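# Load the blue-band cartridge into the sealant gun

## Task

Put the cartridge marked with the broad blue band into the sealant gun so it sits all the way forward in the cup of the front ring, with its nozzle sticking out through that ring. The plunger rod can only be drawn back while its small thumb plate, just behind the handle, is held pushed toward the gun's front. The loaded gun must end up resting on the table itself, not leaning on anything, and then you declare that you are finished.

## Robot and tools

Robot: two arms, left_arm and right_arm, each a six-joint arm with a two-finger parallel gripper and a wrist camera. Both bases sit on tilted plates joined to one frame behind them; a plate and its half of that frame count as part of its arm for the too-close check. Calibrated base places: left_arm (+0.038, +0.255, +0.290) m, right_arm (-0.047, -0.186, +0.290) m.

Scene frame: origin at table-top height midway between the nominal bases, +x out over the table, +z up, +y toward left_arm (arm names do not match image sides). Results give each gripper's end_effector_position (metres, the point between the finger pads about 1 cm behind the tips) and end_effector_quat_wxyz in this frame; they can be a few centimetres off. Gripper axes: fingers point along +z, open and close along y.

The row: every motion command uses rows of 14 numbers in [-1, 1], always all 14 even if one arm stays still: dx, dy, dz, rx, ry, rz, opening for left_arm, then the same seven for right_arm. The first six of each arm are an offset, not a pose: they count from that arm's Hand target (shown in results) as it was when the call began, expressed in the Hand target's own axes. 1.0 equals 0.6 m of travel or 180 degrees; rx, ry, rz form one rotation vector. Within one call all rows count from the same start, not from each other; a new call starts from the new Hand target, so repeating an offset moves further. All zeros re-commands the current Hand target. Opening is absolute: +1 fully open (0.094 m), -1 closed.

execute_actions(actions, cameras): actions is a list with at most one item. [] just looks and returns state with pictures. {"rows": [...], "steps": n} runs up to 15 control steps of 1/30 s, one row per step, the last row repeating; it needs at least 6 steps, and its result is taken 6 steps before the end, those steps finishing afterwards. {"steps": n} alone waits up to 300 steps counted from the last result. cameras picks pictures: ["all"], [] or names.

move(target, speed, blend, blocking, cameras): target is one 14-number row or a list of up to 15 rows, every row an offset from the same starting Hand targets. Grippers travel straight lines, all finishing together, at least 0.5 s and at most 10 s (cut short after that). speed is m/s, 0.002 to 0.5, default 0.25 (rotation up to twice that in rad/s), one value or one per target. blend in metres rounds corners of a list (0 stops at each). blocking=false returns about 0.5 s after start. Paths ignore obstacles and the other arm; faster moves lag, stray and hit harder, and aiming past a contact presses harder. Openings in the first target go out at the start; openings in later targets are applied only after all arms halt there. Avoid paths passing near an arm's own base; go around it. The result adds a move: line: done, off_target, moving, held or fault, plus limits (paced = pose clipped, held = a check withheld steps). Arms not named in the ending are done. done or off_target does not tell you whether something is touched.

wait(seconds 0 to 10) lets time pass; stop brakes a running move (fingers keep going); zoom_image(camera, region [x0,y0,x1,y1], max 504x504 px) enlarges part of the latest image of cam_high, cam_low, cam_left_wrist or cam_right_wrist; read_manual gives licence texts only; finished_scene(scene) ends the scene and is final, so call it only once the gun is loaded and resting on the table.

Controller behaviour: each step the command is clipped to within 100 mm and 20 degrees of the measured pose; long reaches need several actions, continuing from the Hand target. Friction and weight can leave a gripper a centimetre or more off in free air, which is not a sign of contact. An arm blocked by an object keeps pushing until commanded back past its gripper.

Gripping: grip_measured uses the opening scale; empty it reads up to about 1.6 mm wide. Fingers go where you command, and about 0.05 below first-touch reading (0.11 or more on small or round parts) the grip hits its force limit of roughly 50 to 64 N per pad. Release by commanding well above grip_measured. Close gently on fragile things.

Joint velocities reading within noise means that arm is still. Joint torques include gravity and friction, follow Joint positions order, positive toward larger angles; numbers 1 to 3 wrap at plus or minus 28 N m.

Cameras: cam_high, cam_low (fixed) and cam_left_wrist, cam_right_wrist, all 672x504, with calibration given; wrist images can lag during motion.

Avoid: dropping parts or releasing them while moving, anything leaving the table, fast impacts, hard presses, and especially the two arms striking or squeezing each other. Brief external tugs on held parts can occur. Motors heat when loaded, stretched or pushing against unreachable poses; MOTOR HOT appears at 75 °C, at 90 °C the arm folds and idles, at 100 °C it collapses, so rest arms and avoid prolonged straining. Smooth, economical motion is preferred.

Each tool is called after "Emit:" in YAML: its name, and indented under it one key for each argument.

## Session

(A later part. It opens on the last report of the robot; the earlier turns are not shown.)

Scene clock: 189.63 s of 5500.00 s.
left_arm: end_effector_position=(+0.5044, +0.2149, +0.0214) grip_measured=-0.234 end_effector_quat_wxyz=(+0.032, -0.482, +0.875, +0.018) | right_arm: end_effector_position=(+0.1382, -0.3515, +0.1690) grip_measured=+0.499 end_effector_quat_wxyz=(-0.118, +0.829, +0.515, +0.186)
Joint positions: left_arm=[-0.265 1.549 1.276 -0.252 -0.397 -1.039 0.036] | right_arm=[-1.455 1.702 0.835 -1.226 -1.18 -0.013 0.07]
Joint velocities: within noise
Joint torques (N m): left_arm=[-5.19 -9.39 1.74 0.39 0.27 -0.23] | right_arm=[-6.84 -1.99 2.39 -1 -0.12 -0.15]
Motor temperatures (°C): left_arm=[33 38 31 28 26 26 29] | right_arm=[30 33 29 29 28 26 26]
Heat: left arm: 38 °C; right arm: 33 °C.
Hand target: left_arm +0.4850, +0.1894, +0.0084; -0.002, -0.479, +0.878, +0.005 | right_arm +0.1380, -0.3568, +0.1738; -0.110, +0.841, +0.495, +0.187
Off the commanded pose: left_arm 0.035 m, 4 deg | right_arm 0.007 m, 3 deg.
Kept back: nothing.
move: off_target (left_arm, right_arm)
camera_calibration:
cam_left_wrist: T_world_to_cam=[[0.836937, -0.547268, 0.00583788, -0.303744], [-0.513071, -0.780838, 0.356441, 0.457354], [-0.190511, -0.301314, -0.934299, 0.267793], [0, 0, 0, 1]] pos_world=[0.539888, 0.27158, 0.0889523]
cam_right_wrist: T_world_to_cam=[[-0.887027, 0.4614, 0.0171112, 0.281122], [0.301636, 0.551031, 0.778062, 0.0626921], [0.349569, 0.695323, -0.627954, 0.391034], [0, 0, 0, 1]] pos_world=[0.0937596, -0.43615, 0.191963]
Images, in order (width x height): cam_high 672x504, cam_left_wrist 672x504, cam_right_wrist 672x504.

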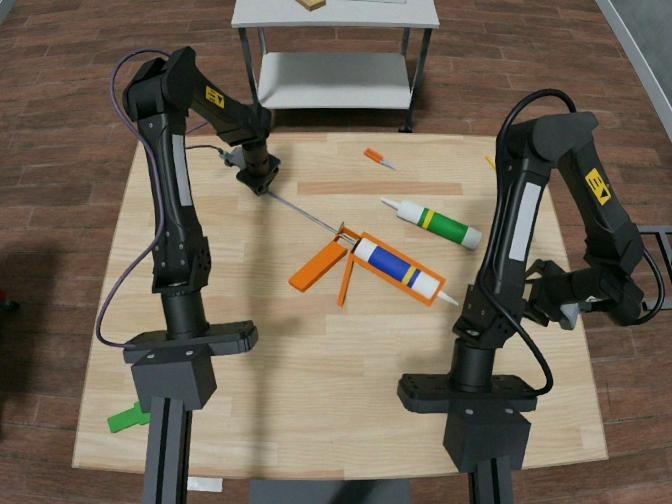

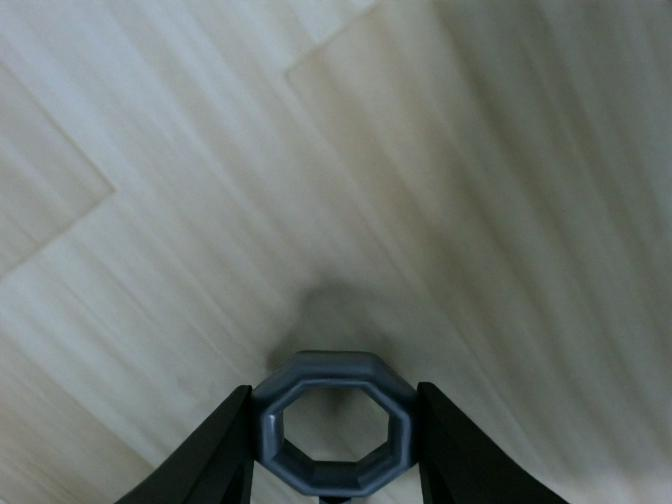

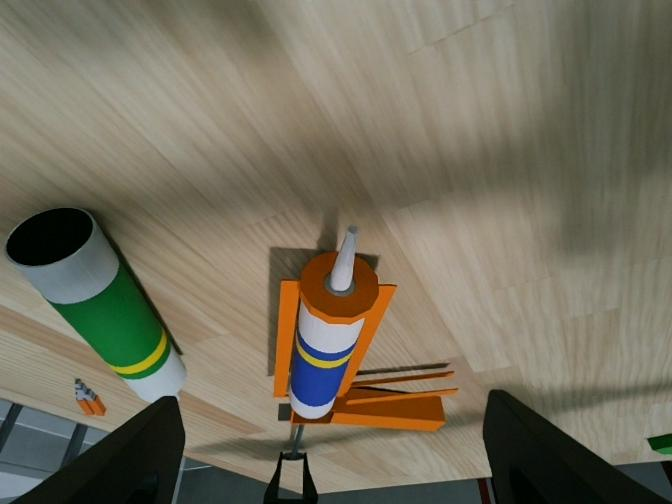

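Emit:
move:
  target: [0.012,0,-0.012,0,0,0,-0.7,0,0,0,0,0,0,0.5]
  speed: 0.03
  cameras: ["cam_right_wrist","cam_high"]

Emit:
zoom_image:
  camera: "cam_high"
  region: [320, 200, 450, 310]

Emit:
zoom_image:
  camera: "cam_right_wrist"
  region: [220, 220, 430, 430]

Scene clock: 190.80 s of 5500.00 s.
left_arm: end_effector_position=(+0.4972, +0.2016, +0.0221) grip_measured=-0.234 end_effector_quat_wxyz=(+0.026, -0.480, +0.877, +0.013) | right_arm: end_effector_position=(+0.1382, -0.3515, +0.1690) grip_measured=+0.499 end_effector_quat_wxyz=(-0.118, +0.829, +0.515, +0.186)
Joint positions: left_arm=[-0.297 1.549 1.254 -0.241 -0.409 -1.053 0.036] | right_arm=[-1.455 1.702 0.835 -1.226 -1.18 -0.013 0.07]
Joint velocities: within noise
Joint torques (N m): left_arm=[-4.75 -10.55 1.95 0.27 0.16 -0.23] | right_arm=[-6.86 -2 2.37 -1 -0.12 -0.14]
Motor temperatures (°C): left_arm=[33 38 30 28 26 26 29] | right_arm=[30 33 29 29 28 26 26]
Heat: left arm: 38 °C; right arm: 33 °C.
Hand target: left_arm +0.4811, +0.1833, +0.0156; -0.002, -0.479, +0.878, +0.005 | right_arm +0.1380, -0.3568, +0.1738; -0.110, +0.841, +0.495, +0.187
Off the commanded pose: left_arm 0.025 m, 3 deg | right_arm 0.007 m, 3 deg.
Kept back: nothing.
move: off_target (left_arm, right_arm)
camera_calibration:
cam_right_wrist: T_world_to_cam=[[-0.887027, 0.4614, 0.0171112, 0.281122], [0.301636, 0.551031, 0.778062, 0.0626921], [0.349569, 0.695323, -0.627954, 0.391034], [0, 0, 0, 1]] pos_world=[0.0937596, -0.43615, 0.191963]
Images, in order (width x height): cam_high 672x504, cam_right_wrist 672x504.

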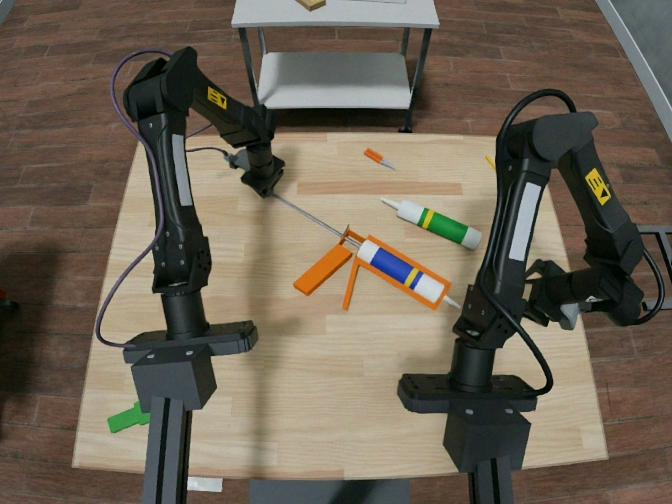

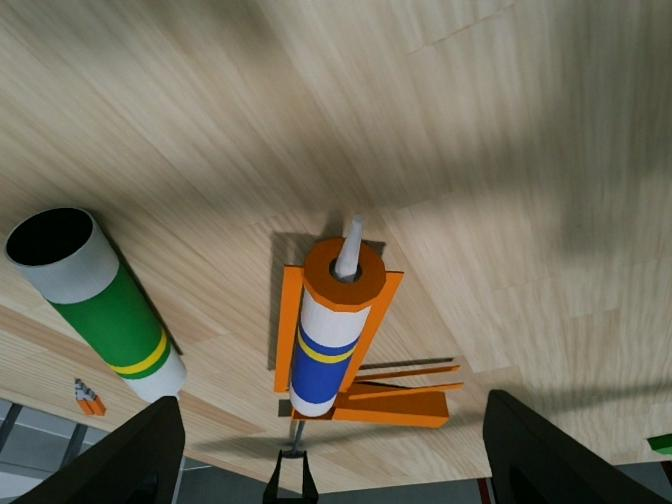

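Scaled by 3.877 from the camera's 672x504 image, which has a finer 960x720 frame.

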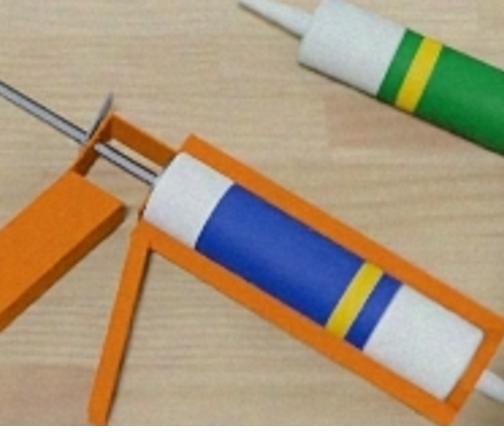

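Scaled by 2.400 from the camera's 672x504 image, which has a finer 960x720 frame.

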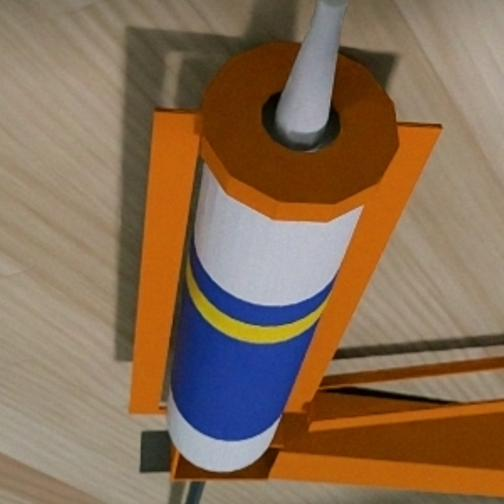

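Emit:
move:
  target:
    - [-0.02,0,0,0,0,0,-0.6,0.137,-0.043,-0.094,0,0,0,0.3]
    - [-0.02,0,0,0,0,0,-0.6,0.6245,-0.13,0.2075,0.09,-0.1192,-0.4044,0.3]
  speed: [0.2,0.25]
  blend: 0.03

Scene clock: 196.57 s of 5500.00 s.
left_arm: end_effector_position=(+0.4964, +0.2024, +0.0215) grip_measured=-0.234 end_effector_quat_wxyz=(+0.024, -0.481, +0.876, +0.013) | right_arm: end_effector_position=(+0.1978, -0.0825, +0.2858) grip_measured=+0.301 end_effector_quat_wxyz=(+0.009, +0.409, +0.838, +0.362)
Joint positions: left_arm=[-0.293 1.549 1.254 -0.244 -0.403 -1.055 0.036] | right_arm=[-0.919 0.014 0.497 -1.569 -1.39 -0.03 0.061]
Joint velocities: within noise
Joint torques (N m): left_arm=[-2.58 -10.76 3.84 0.12 0.38 -0.06] | right_arm=[3.48 -0.14 6.71 -0.38 -0.68 -0.2]
Motor temperatures (°C): left_arm=[32 38 31 28 26 26 29] | right_arm=[29 33 29 29 28 26 26]
Heat: left arm: 38 °C; right arm: 33 °C.
Hand target: left_arm +0.4876, +0.1935, +0.0156; -0.002, -0.479, +0.878, +0.005 | right_arm +0.2425, -0.0061, +0.2385; +0.005, +0.404, +0.893, +0.199
Off the commanded pose: left_arm 0.014 m, 3 deg | right_arm 0.140 m, 43 deg; position and orientation clipped.
shoulder posture changed (right arm): the wrist came as close to joint 1's axis as it can, and the arm is now in the other of its two shoulder postures.
joint sent to its limit (right arm) — joint 2 (shoulder), lower limit; joint 4 (wrist pitch), lower limit.
Kept back: nothing.
move: off_target (left_arm, right_arm); limits=paced
camera_calibration:
cam_left_wrist: T_world_to_cam=[[0.834944, -0.550277, 0.00800742, -0.302313], [-0.512677, -0.772438, 0.374837, 0.441121], [-0.200079, -0.317073, -0.927056, 0.270441], [0, 0, 0, 1]] pos_world=[0.532677, 0.260132, 0.0877864]
cam_right_wrist: T_world_to_cam=[[-0.695935, -0.388077, -0.604211, 0.277487], [-0.718097, 0.372162, 0.588075, 0.0468281], [-0.00335399, 0.843144, -0.537677, 0.312729], [0, 0, 0, 1]] pos_world=[0.227789, -0.173417, 0.30827]

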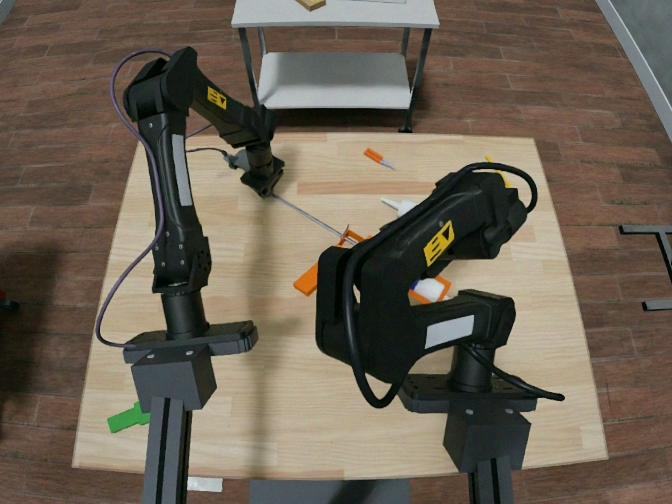

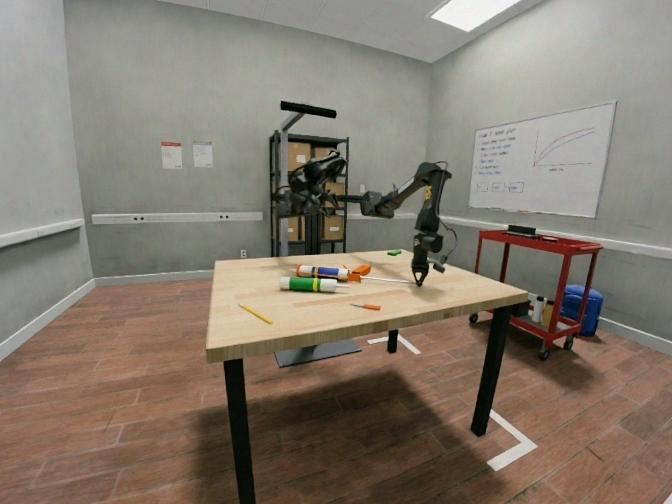

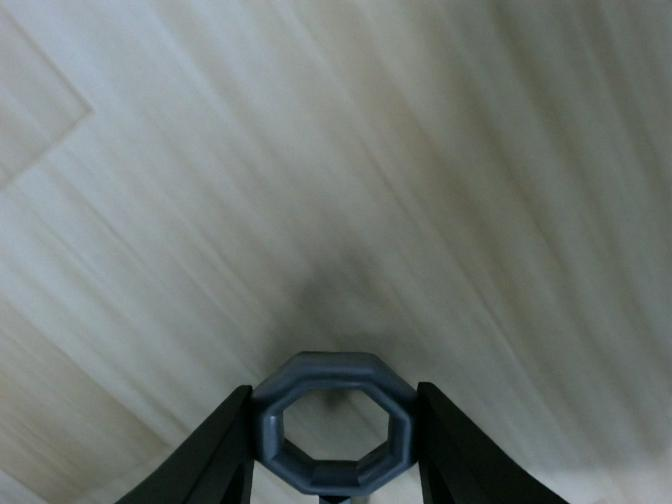

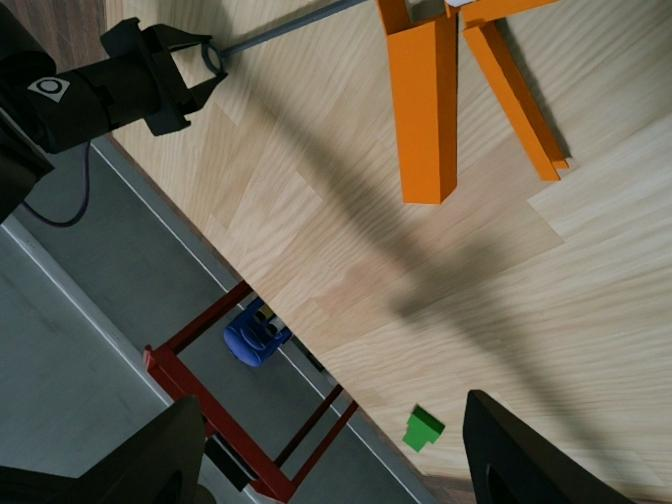

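Emit:
execute_actions:
  actions: []

Scene clock: 197.80 s of 5500.00 s.
left_arm: end_effector_position=(+0.4964, +0.2024, +0.0215) grip_measured=-0.234 end_effector_quat_wxyz=(+0.024, -0.481, +0.876, +0.013) | right_arm: end_effector_position=(+0.1978, -0.0825, +0.2858) grip_measured=+0.301 end_effector_quat_wxyz=(+0.010, +0.406, +0.839, +0.362)
Joint positions: left_arm=[-0.293 1.549 1.254 -0.244 -0.403 -1.055 0.036] | right_arm=[-0.919 0.014 0.498 -1.569 -1.39 -0.036 0.061]
Joint velocities: within noise
Joint torques (N m): left_arm=[-2.59 -10.76 3.85 0.12 0.38 -0.06] | right_arm=[3.48 -0.13 6.71 -0.37 -0.68 -0.19]
Motor temperatures (°C): left_arm=[32 38 31 28 26 26 29] | right_arm=[29 33 29 29 28 26 26]
Heat: left arm: 38 °C; right arm: 33 °C.
Hand target: left_arm +0.4876, +0.1935, +0.0156; -0.002, -0.479, +0.878, +0.005 | right_arm +0.2425, -0.0061, +0.2385; +0.005, +0.403, +0.893, +0.199
Off the commanded pose: left_arm 0.014 m, 3 deg | right_arm 0.140 m, 43 deg; position and orientation clipped.
Steps of this call (1-37: nothing new was sent). Readings (end_effector_position of left_arm | right_arm):
1: (+0.4964, +0.2024, +0.0215) | (+0.1978, -0.0825, +0.2858)
2: (+0.4964, +0.2024, +0.0215) | (+0.1978, -0.0825, +0.2858)
4: (+0.4964, +0.2024, +0.0215) | (+0.1978, -0.0825, +0.2858)
8: (+0.4964, +0.2024, +0.0215) | (+0.1978, -0.0825, +0.2858)
37: the state above
camera_calibration:
cam_left_wrist: T_world_to_cam=[[0.834944, -0.550277, 0.00800742, -0.302313], [-0.512677, -0.772438, 0.374837, 0.441121], [-0.200079, -0.317073, -0.927056, 0.270441], [0, 0, 0, 1]] pos_world=[0.532677, 0.260132, 0.0877864]
cam_right_wrist: T_world_to_cam=[[-0.691699, -0.392635, -0.606127, 0.276913], [-0.722167, 0.369946, 0.584478, 0.0484861], [-0.00525263, 0.842008, -0.539439, 0.313537], [0, 0, 0, 1]] pos_world=[0.228202, -0.173212, 0.308639]

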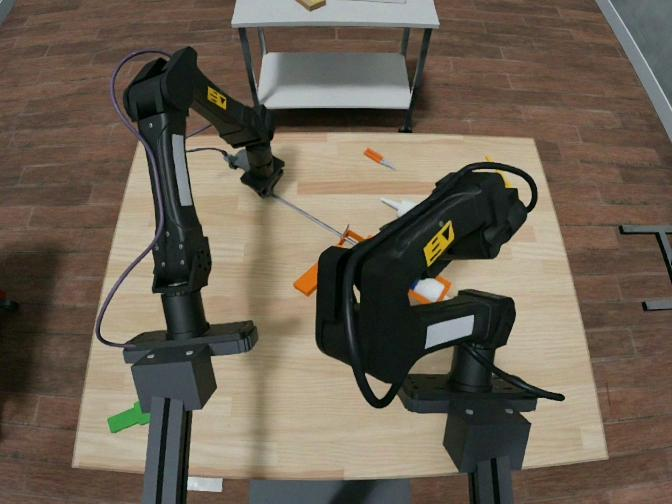

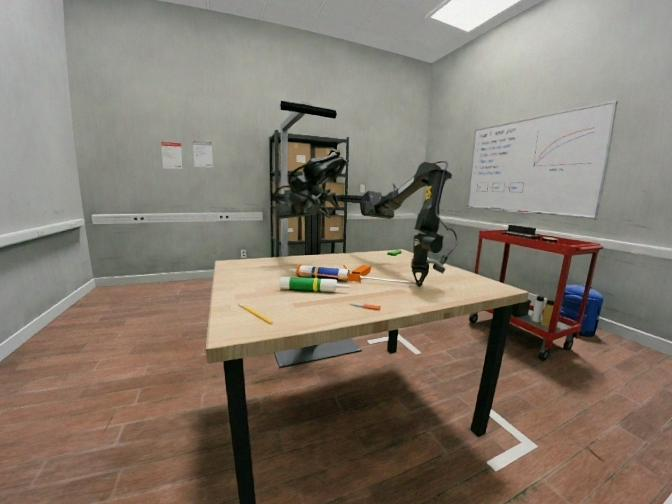

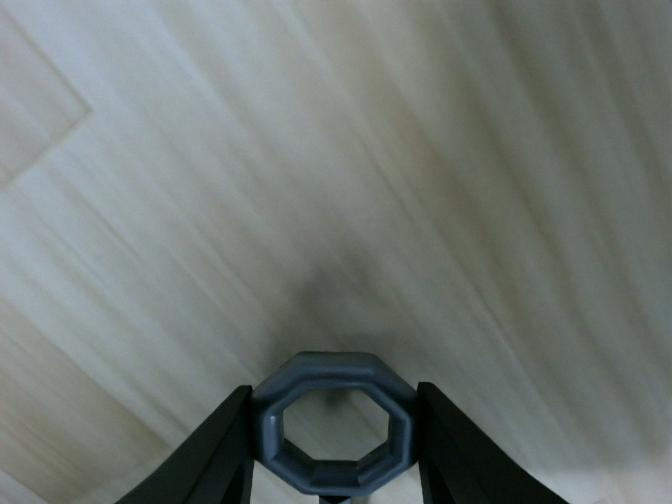

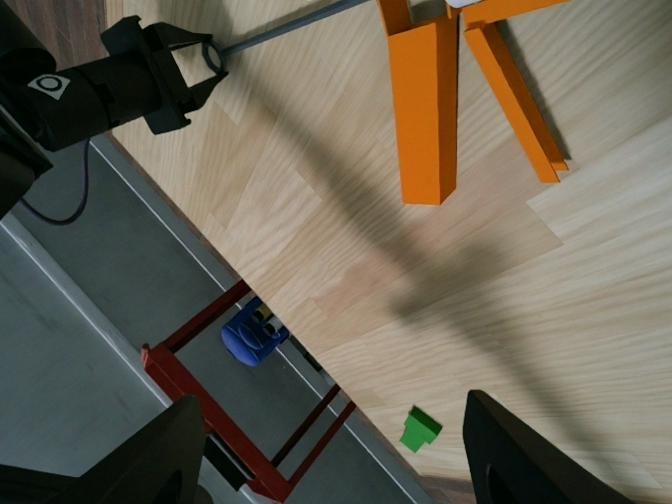

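Emit:
move:
  target: [0,0,0,0,0,0,-0.6,-0.328,-0.082,-0.107,0.101,-0.081,0.173,0.3]
  speed: 0.12

Scene clock: 204.60 s of 5500.00 s.
left_arm: end_effector_position=(+0.4964, +0.2024, +0.0215) grip_measured=-0.234 end_effector_quat_wxyz=(+0.024, -0.481, +0.876, +0.013) | right_arm: end_effector_position=(+0.3208, -0.1961, +0.2464) grip_measured=+0.301 end_effector_quat_wxyz=(-0.010, +0.638, +0.770, +0.007)
Joint positions: left_arm=[-0.293 1.549 1.254 -0.244 -0.403 -1.055 0.036] | right_arm=[0.199 0.642 1.021 -0.936 0.253 1.447 0.061]
Joint velocities: within noise
Joint torques (N m): left_arm=[-2.59 -10.76 3.85 0.12 0.38 -0.06] | right_arm=[0.53 -4.1 8.23 0.07 0.19 0.09]
Motor temperatures (°C): left_arm=[31 39 31 28 26 26 30] | right_arm=[28 33 30 29 28 26 26]
Heat: left arm: 39 °C; right arm: 33 °C.
Hand target: left_arm +0.4876, +0.1935, +0.0156; -0.002, -0.479, +0.878, +0.005 | right_arm +0.3289, -0.2002, +0.2501; +0.001, +0.644, +0.765, +0.000
Off the commanded pose: left_arm 0.014 m, 3 deg | right_arm 0.010 m, 2 deg.
shoulder posture changed (right arm): the wrist came as close to joint 1's axis as it can, and the arm is now in the other of its two shoulder postures.
Kept back: nothing.
move: off_target (left_arm); limits=paced
camera_calibration:
cam_left_wrist: T_world_to_cam=[[0.834944, -0.550277, 0.00800742, -0.302313], [-0.512677, -0.772438, 0.374837, 0.441121], [-0.200079, -0.317073, -0.927056, 0.270441], [0, 0, 0, 1]] pos_world=[0.532677, 0.260132, 0.0877864]
cam_right_wrist: T_world_to_cam=[[-0.986822, -0.161735, 0.00482763, 0.28291], [-0.1418, 0.878791, 0.455652, 0.147721], [-0.0779374, 0.448963, -0.890145, 0.42125], [0, 0, 0, 1]] pos_world=[0.33296, -0.273185, 0.306298]

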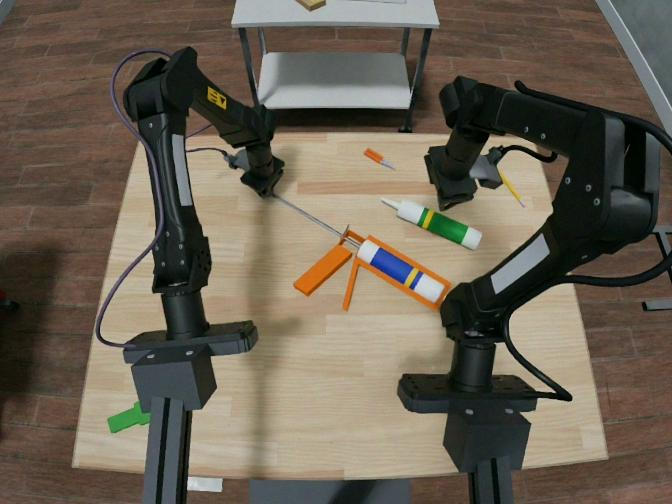

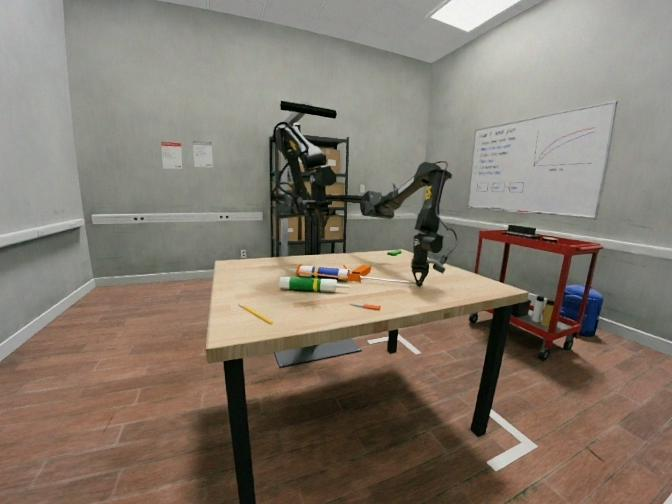

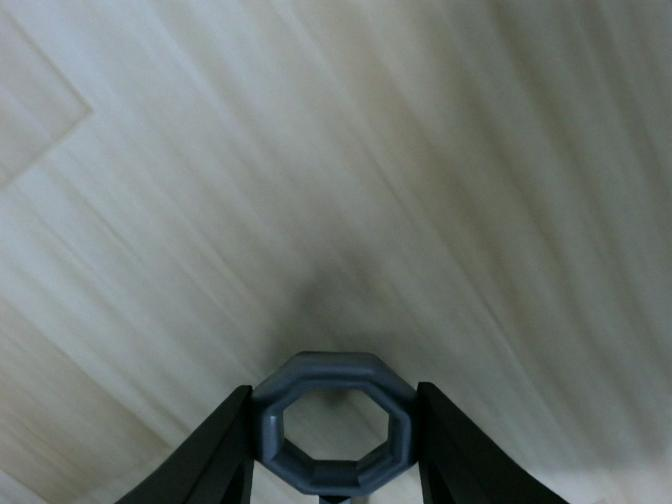

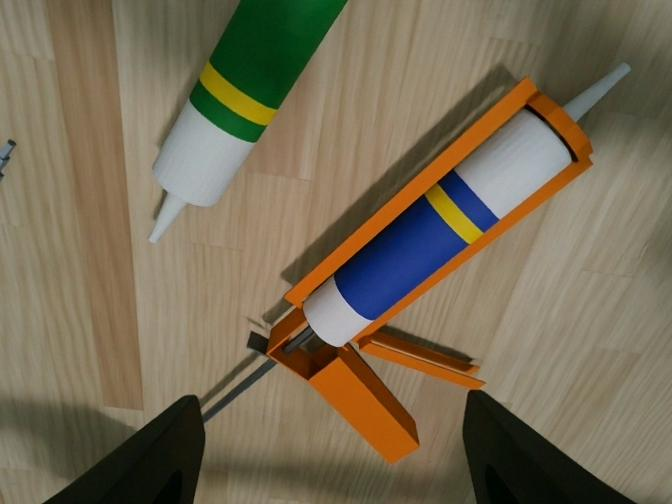

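Emit:
zoom_image:
  camera: "cam_right_wrist"
  region: [260, 40, 640, 400]

Emit:
zoom_image:
  camera: "cam_high"
  region: [320, 200, 470, 320]

Scaled by 1.326 from the camera's 672x504 image, which has a finer 960x720 frame.

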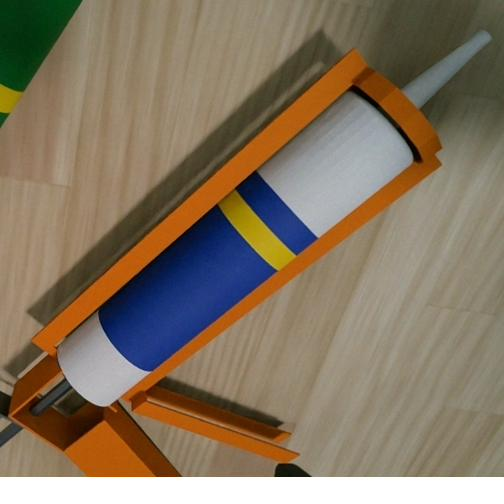

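Scaled by 3.360 from the camera's 672x504 image, which has a finer 960x720 frame.

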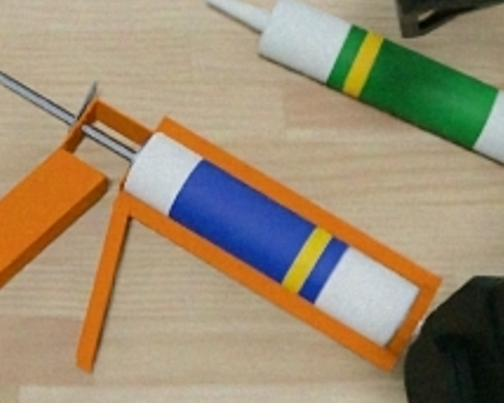

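Emit:
move:
  target:
    - [0,0,0,0,0,0,-0.6,-0.213,-0.137,0.15,0,0,0.138,0.3]
    - [0,0,0,0,0,0,-0.6,-0.15,-0.303,0.217,-0.04,0.106,0.23,0.0]
  speed: 0.15
  blend: 0.04

Scene clock: 210.60 s of 5500.00 s.
left_arm: end_effector_position=(+0.4964, +0.2024, +0.0215) grip_measured=-0.234 end_effector_quat_wxyz=(+0.024, -0.481, +0.876, +0.013) | right_arm: end_effector_position=(+0.1659, -0.3168, +0.1181) grip_measured=+0.001 end_effector_quat_wxyz=(-0.090, +0.860, +0.481, +0.143)
Joint positions: left_arm=[-0.293 1.549 1.254 -0.244 -0.403 -1.055 0.036] | right_arm=[-1.124 1.294 0.468 -0.212 -1.134 1.173 0.047]
Joint velocities: within noise
Joint torques (N m): left_arm=[-2.58 -10.76 3.84 0.12 0.38 -0.06] | right_arm=[-4.04 -2.36 1.02 0.1 -0.34 -0.14]
Motor temperatures (°C): left_arm=[31 39 31 28 26 26 30] | right_arm=[28 33 31 28 28 26 26]
Heat: left arm: 39 °C; right arm: 33 °C.
Hand target: left_arm +0.4876, +0.1935, +0.0156; -0.002, -0.479, +0.878, +0.005 | right_arm +0.1652, -0.3198, +0.1198; -0.084, +0.862, +0.477, +0.152
Off the commanded pose: left_arm 0.014 m, 3 deg | right_arm 0.004 m, 1 deg.
Kept back: nothing.
move: off_target (left_arm)
camera_calibration:
cam_left_wrist: T_world_to_cam=[[0.834944, -0.550277, 0.00800742, -0.302313], [-0.512677, -0.772438, 0.374837, 0.441121], [-0.200079, -0.317073, -0.927056, 0.270441], [0, 0, 0, 1]] pos_world=[0.532677, 0.260132, 0.0877864]
cam_right_wrist: T_world_to_cam=[[-0.841353, 0.539789, 0.0274166, 0.306616], [0.397184, 0.583083, 0.708702, 0.0773043], [0.366564, 0.607158, -0.704975, 0.303657], [0, 0, 0, 1]] pos_world=[0.115959, -0.39495, 0.150878]

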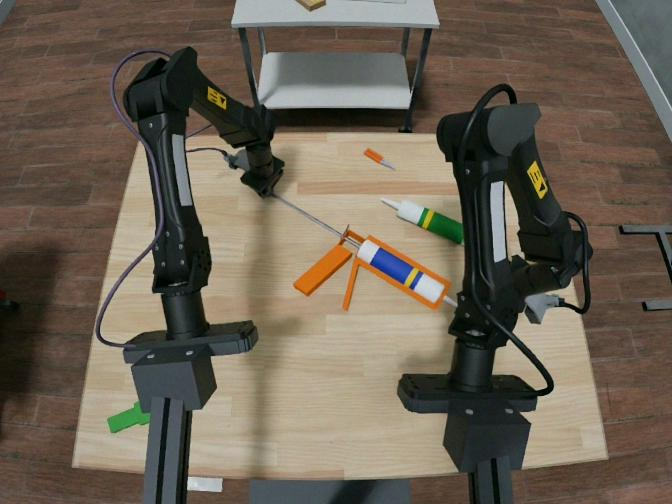

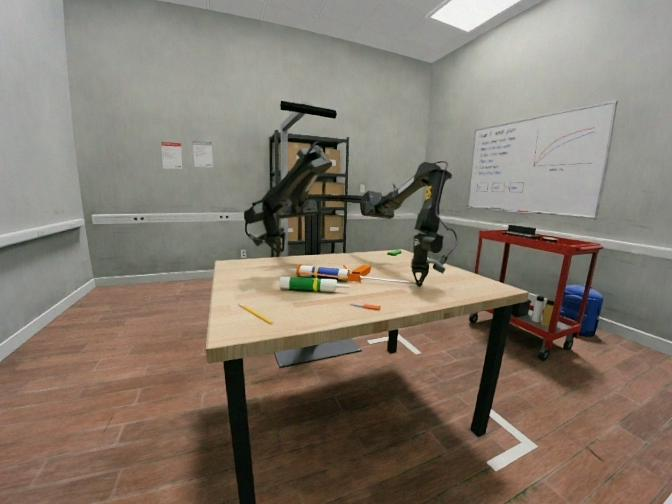

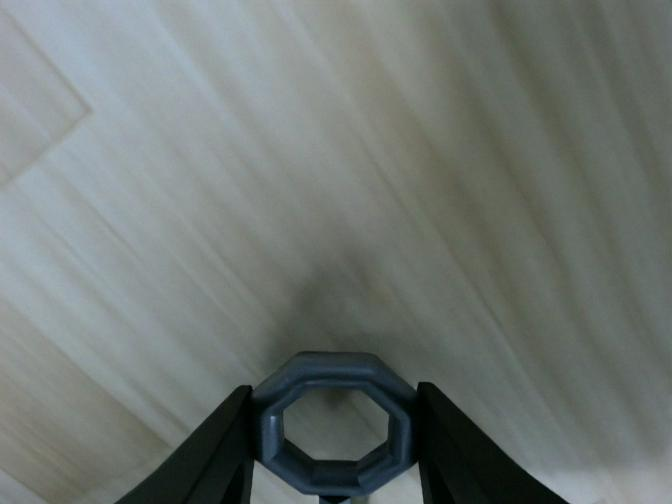

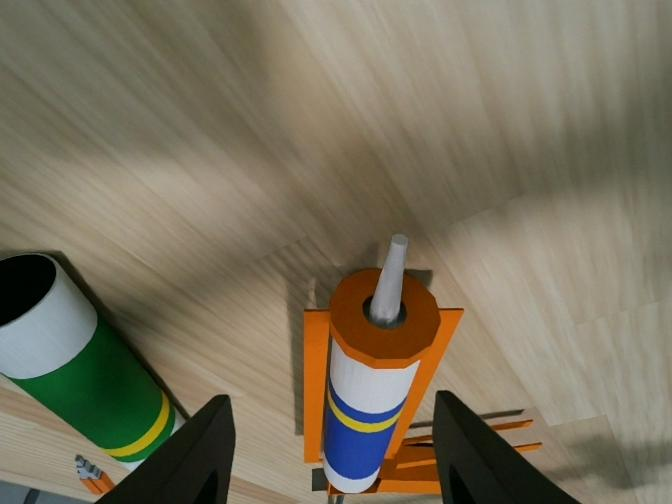

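Emit:
zoom_image:
  camera: "cam_right_wrist"
  region: [290, 210, 490, 410]

Scaled by 2.520 from the camera's 672x504 image, which has a finer 960x720 frame.

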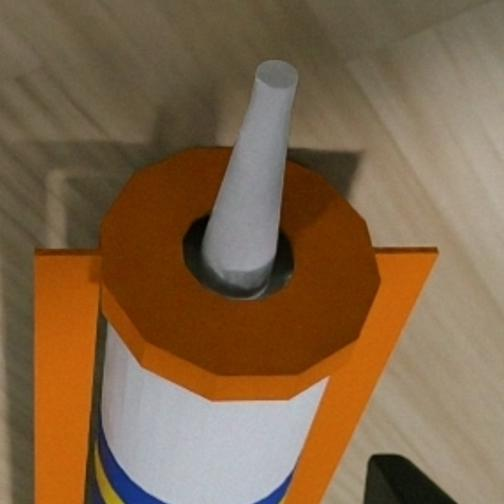

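Emit:
move:
  target: [0,0,0,0,0,0,-0.6,0.003,-0.05,0.094,0,0.056,0,-0.3]
  speed: 0.12
  cameras: ["cam_right_wrist"]

Scene clock: 213.07 s of 5500.00 s.
left_arm: end_effector_position=(+0.4964, +0.2024, +0.0215) grip_measured=-0.234 end_effector_quat_wxyz=(+0.024, -0.481, +0.876, +0.013) | right_arm: end_effector_position=(+0.1508, -0.2928, +0.0663) grip_measured=-0.299 end_effector_quat_wxyz=(-0.118, +0.844, +0.478, +0.211)
Joint positions: left_arm=[-0.293 1.549 1.254 -0.244 -0.403 -1.055 0.036] | right_arm=[-0.969 1.637 0.37 0.45 -1.189 1.409 0.033]
Joint velocities: within noise
Joint torques (N m): left_arm=[-2.58 -10.76 3.84 0.12 0.38 -0.06] | right_arm=[-2.41 -2.66 -1.55 0.29 -0.5 0.1]
Motor temperatures (°C): left_arm=[31 39 31 28 26 26 30] | right_arm=[28 33 30 28 28 26 26]
Heat: left arm: 39 °C; right arm: 33 °C.
Hand target: left_arm +0.4876, +0.1935, +0.0156; -0.002, -0.479, +0.878, +0.005 | right_arm +0.1509, -0.2862, +0.0673; -0.126, +0.845, +0.468, +0.227
Off the commanded pose: left_arm 0.014 m, 3 deg | right_arm 0.007 m, 2 deg.
Kept back: nothing.
move: off_target (left_arm)
camera_calibration:
cam_right_wrist: T_world_to_cam=[[-0.846575, 0.532154, 0.0110651, 0.281917], [0.322373, 0.496082, 0.806213, 0.0853857], [0.42354, 0.686087, -0.591523, 0.265116], [0, 0, 0, 1]] pos_world=[0.0988508, -0.374274, 0.0848635]
Images, in order (width x height): cam_right_wrist 672x504.

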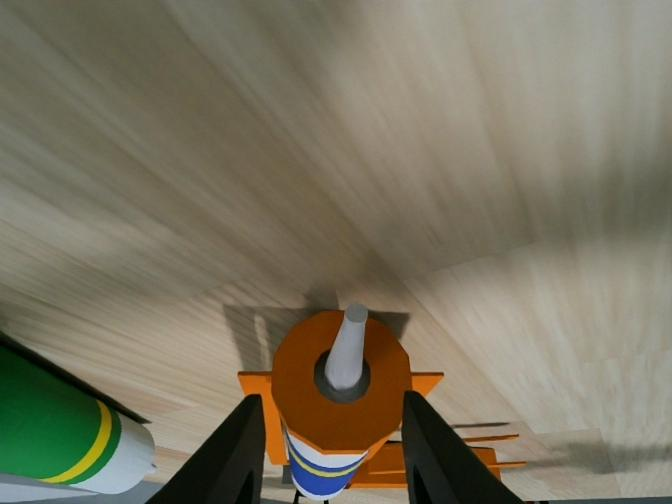

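Emit:
move:
  target: [0,0,0,0,0,0,-0.6,0.006,-0.0075,0.042,0,0,0,-0.3]
  speed: 0.08
  cameras: ["cam_right_wrist"]

Emit:
zoom_image:
  camera: "cam_right_wrist"
  region: [200, 254, 450, 504]

Scene clock: 214.97 s of 5500.00 s.
left_arm: end_effector_position=(+0.4964, +0.2024, +0.0215) grip_measured=-0.234 end_effector_quat_wxyz=(+0.024, -0.481, +0.876, +0.013) | right_arm: end_effector_position=(+0.1607, -0.2731, +0.0493) grip_measured=-0.299 end_effector_quat_wxyz=(-0.125, +0.839, +0.476, +0.232)
Joint positions: left_arm=[-0.293 1.549 1.254 -0.244 -0.403 -1.055 0.036] | right_arm=[-0.855 1.724 0.33 0.767 -1.148 1.612 0.033]
Joint velocities: within noise
Joint torques (N m): left_arm=[-2.59 -10.76 3.85 0.13 0.38 -0.06] | right_arm=[-2.15 -2.84 -2.61 0.53 -0.11 0.1]
Motor temperatures (°C): left_arm=[31 39 31 28 26 26 30] | right_arm=[28 33 30 28 28 26 26]
Heat: left arm: 39 °C; right arm: 33 °C.
Hand target: left_arm +0.4876, +0.1935, +0.0156; -0.002, -0.479, +0.878, +0.005 | right_arm +0.1554, -0.2704, +0.0473; -0.126, +0.845, +0.468, +0.227
Off the commanded pose: left_arm 0.014 m, 3 deg | right_arm 0.006 m, 1 deg.
Kept back: nothing.
move: off_target (left_arm)
camera_calibration:
cam_right_wrist: T_world_to_cam=[[-0.845892, 0.533338, 0.00410833, 0.280565], [0.299247, 0.468211, 0.831402, 0.0809919], [0.441495, 0.704506, -0.555656, 0.237677], [0, 0, 0, 1]] pos_world=[0.108158, -0.355003, 0.0635774]
Images, in order (width x height): cam_right_wrist 672x504.

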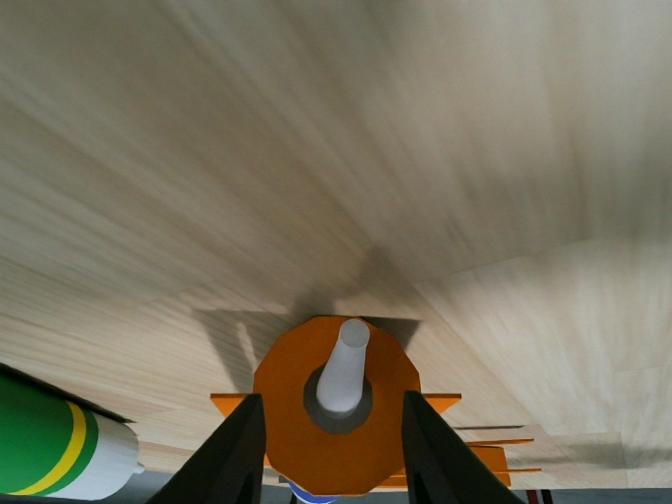

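Scaled by 2.016 from the camera's 672x504 image, which has a finer 960x720 frame.

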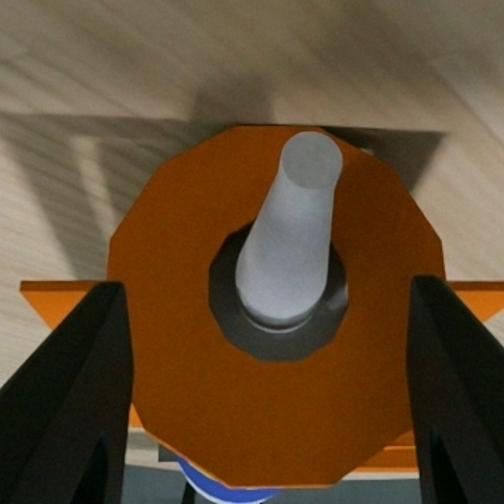

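Emit:
move:
  target: [0,0,0,0,0,0,-0.6,0.010,-0.0042,0.052,0,0,0.025,-0.3]
  speed: 0.08
  cameras: ["cam_right_wrist"]

Emit:
zoom_image:
  camera: "cam_right_wrist"
  region: [200, 254, 450, 504]

Scene clock: 217.03 s of 5500.00 s.
left_arm: end_effector_position=(+0.4964, +0.2024, +0.0215) grip_measured=-0.234 end_effector_quat_wxyz=(+0.024, -0.481, +0.876, +0.013) | right_arm: end_effector_position=(+0.1694, -0.2540, +0.0247) grip_measured=-0.299 end_effector_quat_wxyz=(-0.134, +0.857, +0.443, +0.226)
Joint positions: left_arm=[-0.293 1.549 1.254 -0.244 -0.403 -1.055 0.036] | right_arm=[-0.717 1.826 0.33 1.006 -1.03 1.846 0.033]
Joint velocities: within noise
Joint torques (N m): left_arm=[-2.58 -10.76 3.85 0.12 0.38 -0.06] | right_arm=[-1.84 -3.02 -3.11 0.7 -0.09 0.09]
Motor temperatures (°C): left_arm=[31 39 31 28 26 26 30] | right_arm=[28 33 30 28 28 26 26]
Heat: left arm: 39 °C; right arm: 33 °C.
Hand target: left_arm +0.4876, +0.1935, +0.0156; -0.002, -0.479, +0.878, +0.005 | right_arm +0.1644, -0.2515, +0.0233; -0.134, +0.863, +0.435, +0.222
Off the commanded pose: left_arm 0.014 m, 3 deg | right_arm 0.006 m, 1 deg.
Kept back: nothing.
move: off_target (left_arm)
camera_calibration:
cam_right_wrist: T_world_to_cam=[[-0.80726, 0.588471, 0.0450982, 0.28435], [0.358558, 0.428301, 0.829455, 0.0697432], [0.468794, 0.685756, -0.556751, 0.197341], [0, 0, 0, 1]] pos_world=[0.112025, -0.33253, 0.0391972]
Images, in order (width x height): cam_right_wrist 672x504.

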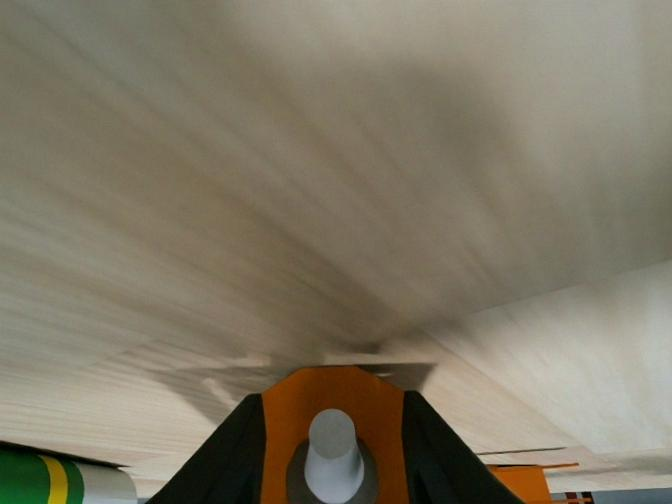

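Scaled by 2.016 from the camera's 672x504 image, which has a finer 960x720 frame.

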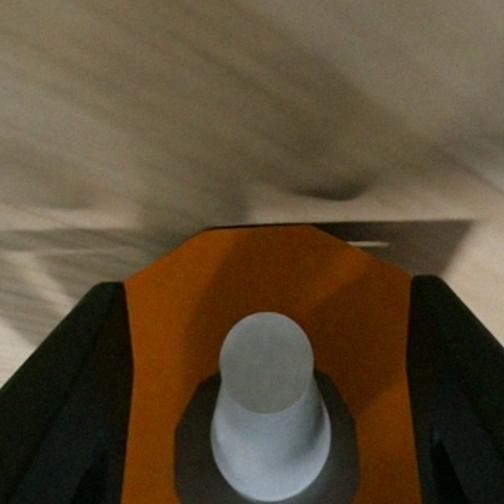

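Emit:
move:
  target: [0,0,0,0,0,0,-0.6,0,0,0,0,0,0,-0.8]
  cameras: ["cam_right_wrist"]

Scene clock: 217.97 s of 5500.00 s.
left_arm: end_effector_position=(+0.4964, +0.2024, +0.0215) grip_measured=-0.234 end_effector_quat_wxyz=(+0.024, -0.481, +0.876, +0.013) | right_arm: end_effector_position=(+0.1697, -0.2544, +0.0245) grip_measured=-0.797 end_effector_quat_wxyz=(-0.133, +0.858, +0.442, +0.226)
Joint positions: left_arm=[-0.293 1.549 1.254 -0.244 -0.403 -1.055 0.036] | right_arm=[-0.717 1.826 0.33 1.009 -1.028 1.849 0.01]
Joint velocities: within noise
Joint torques (N m): left_arm=[-2.58 -10.76 3.84 0.13 0.38 -0.06] | right_arm=[-1.83 -3.06 -3.14 0.73 -0.09 0.09]
Motor temperatures (°C): left_arm=[31 39 31 28 26 26 30] | right_arm=[28 33 30 28 28 26 26]
Heat: left arm: 39 °C; right arm: 33 °C.
Hand target: left_arm +0.4876, +0.1935, +0.0156; -0.002, -0.479, +0.878, +0.005 | right_arm +0.1643, -0.2515, +0.0233; -0.134, +0.863, +0.434, +0.222
Off the commanded pose: left_arm 0.014 m, 3 deg | right_arm 0.006 m, 1 deg.
Kept back: nothing.
move: off_target (left_arm)
camera_calibration:
cam_right_wrist: T_world_to_cam=[[-0.806379, 0.589763, 0.0439533, 0.285019], [0.358987, 0.429066, 0.828873, 0.0700399], [0.46998, 0.684165, -0.557707, 0.19682], [0, 0, 0, 1]] pos_world=[0.112189, -0.332802, 0.0391861]
Images, in order (width x height): cam_right_wrist 672x504.

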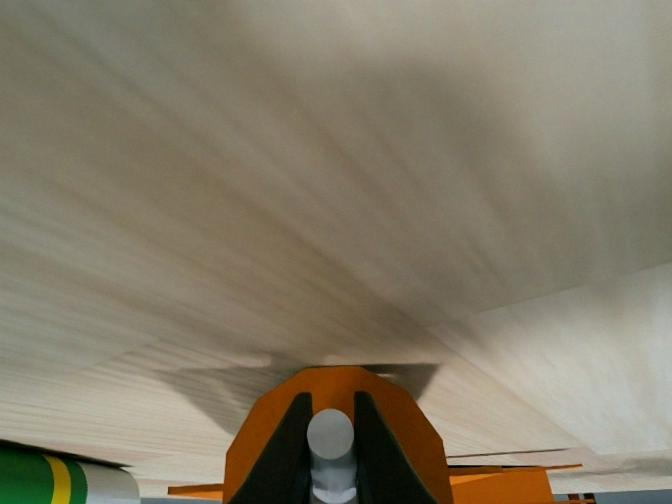

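Emit:
move:
  target: [0,0,0,0,0,0,-0.6,0,0,0,0,0,0,-1]
  cameras: ["cam_right_wrist","cam_high"]

Emit:
zoom_image:
  camera: "cam_right_wrist"
  region: [200, 254, 450, 504]

Scene clock: 218.90 s of 5500.00 s.
left_arm: end_effector_position=(+0.4964, +0.2024, +0.0215) grip_measured=-0.234 end_effector_quat_wxyz=(+0.024, -0.481, +0.876, +0.013) | right_arm: end_effector_position=(+0.1697, -0.2544, +0.0245) grip_measured=-0.797 end_effector_quat_wxyz=(-0.133, +0.858, +0.442, +0.226)
Joint positions: left_arm=[-0.293 1.549 1.254 -0.244 -0.403 -1.055 0.036] | right_arm=[-0.717 1.826 0.33 1.009 -1.028 1.849 0.01]
Joint velocities: within noise
Joint torques (N m): left_arm=[-2.58 -10.76 3.84 0.13 0.38 -0.06] | right_arm=[-1.83 -3.06 -3.14 0.73 -0.1 0.09]
Motor temperatures (°C): left_arm=[31 39 31 28 26 26 30] | right_arm=[28 33 30 28 28 26 26]
Heat: left arm: 39 °C; right arm: 33 °C.
Hand target: left_arm +0.4876, +0.1935, +0.0156; -0.002, -0.479, +0.878, +0.005 | right_arm +0.1643, -0.2515, +0.0233; -0.134, +0.863, +0.434, +0.222
Off the commanded pose: left_arm 0.014 m, 3 deg | right_arm 0.006 m, 1 deg.
Kept back: nothing.
move: off_target (left_arm)
camera_calibration:
cam_right_wrist: T_world_to_cam=[[-0.806379, 0.589763, 0.0439533, 0.285019], [0.358987, 0.429066, 0.828873, 0.0700399], [0.46998, 0.684165, -0.557707, 0.19682], [0, 0, 0, 1]] pos_world=[0.112189, -0.332802, 0.0391861]
Images, in order (width x height): cam_high 672x504, cam_right_wrist 672x504.

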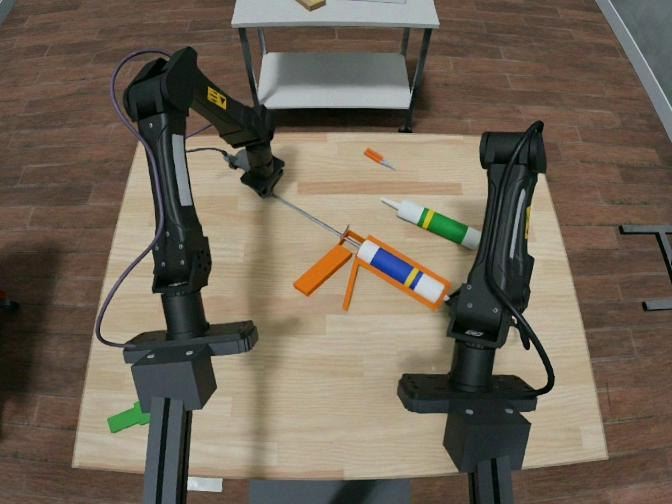

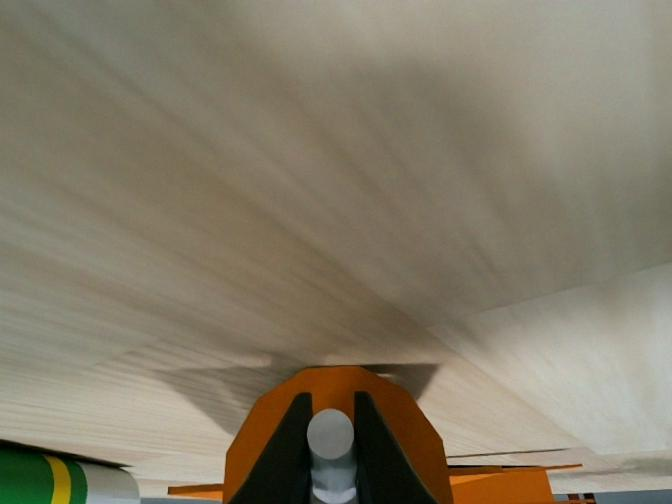

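Scaled by 2.016 from the camera's 672x504 image, which has a finer 960x720 frame.

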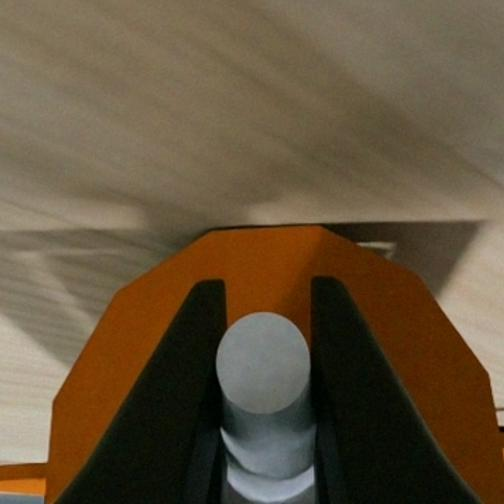

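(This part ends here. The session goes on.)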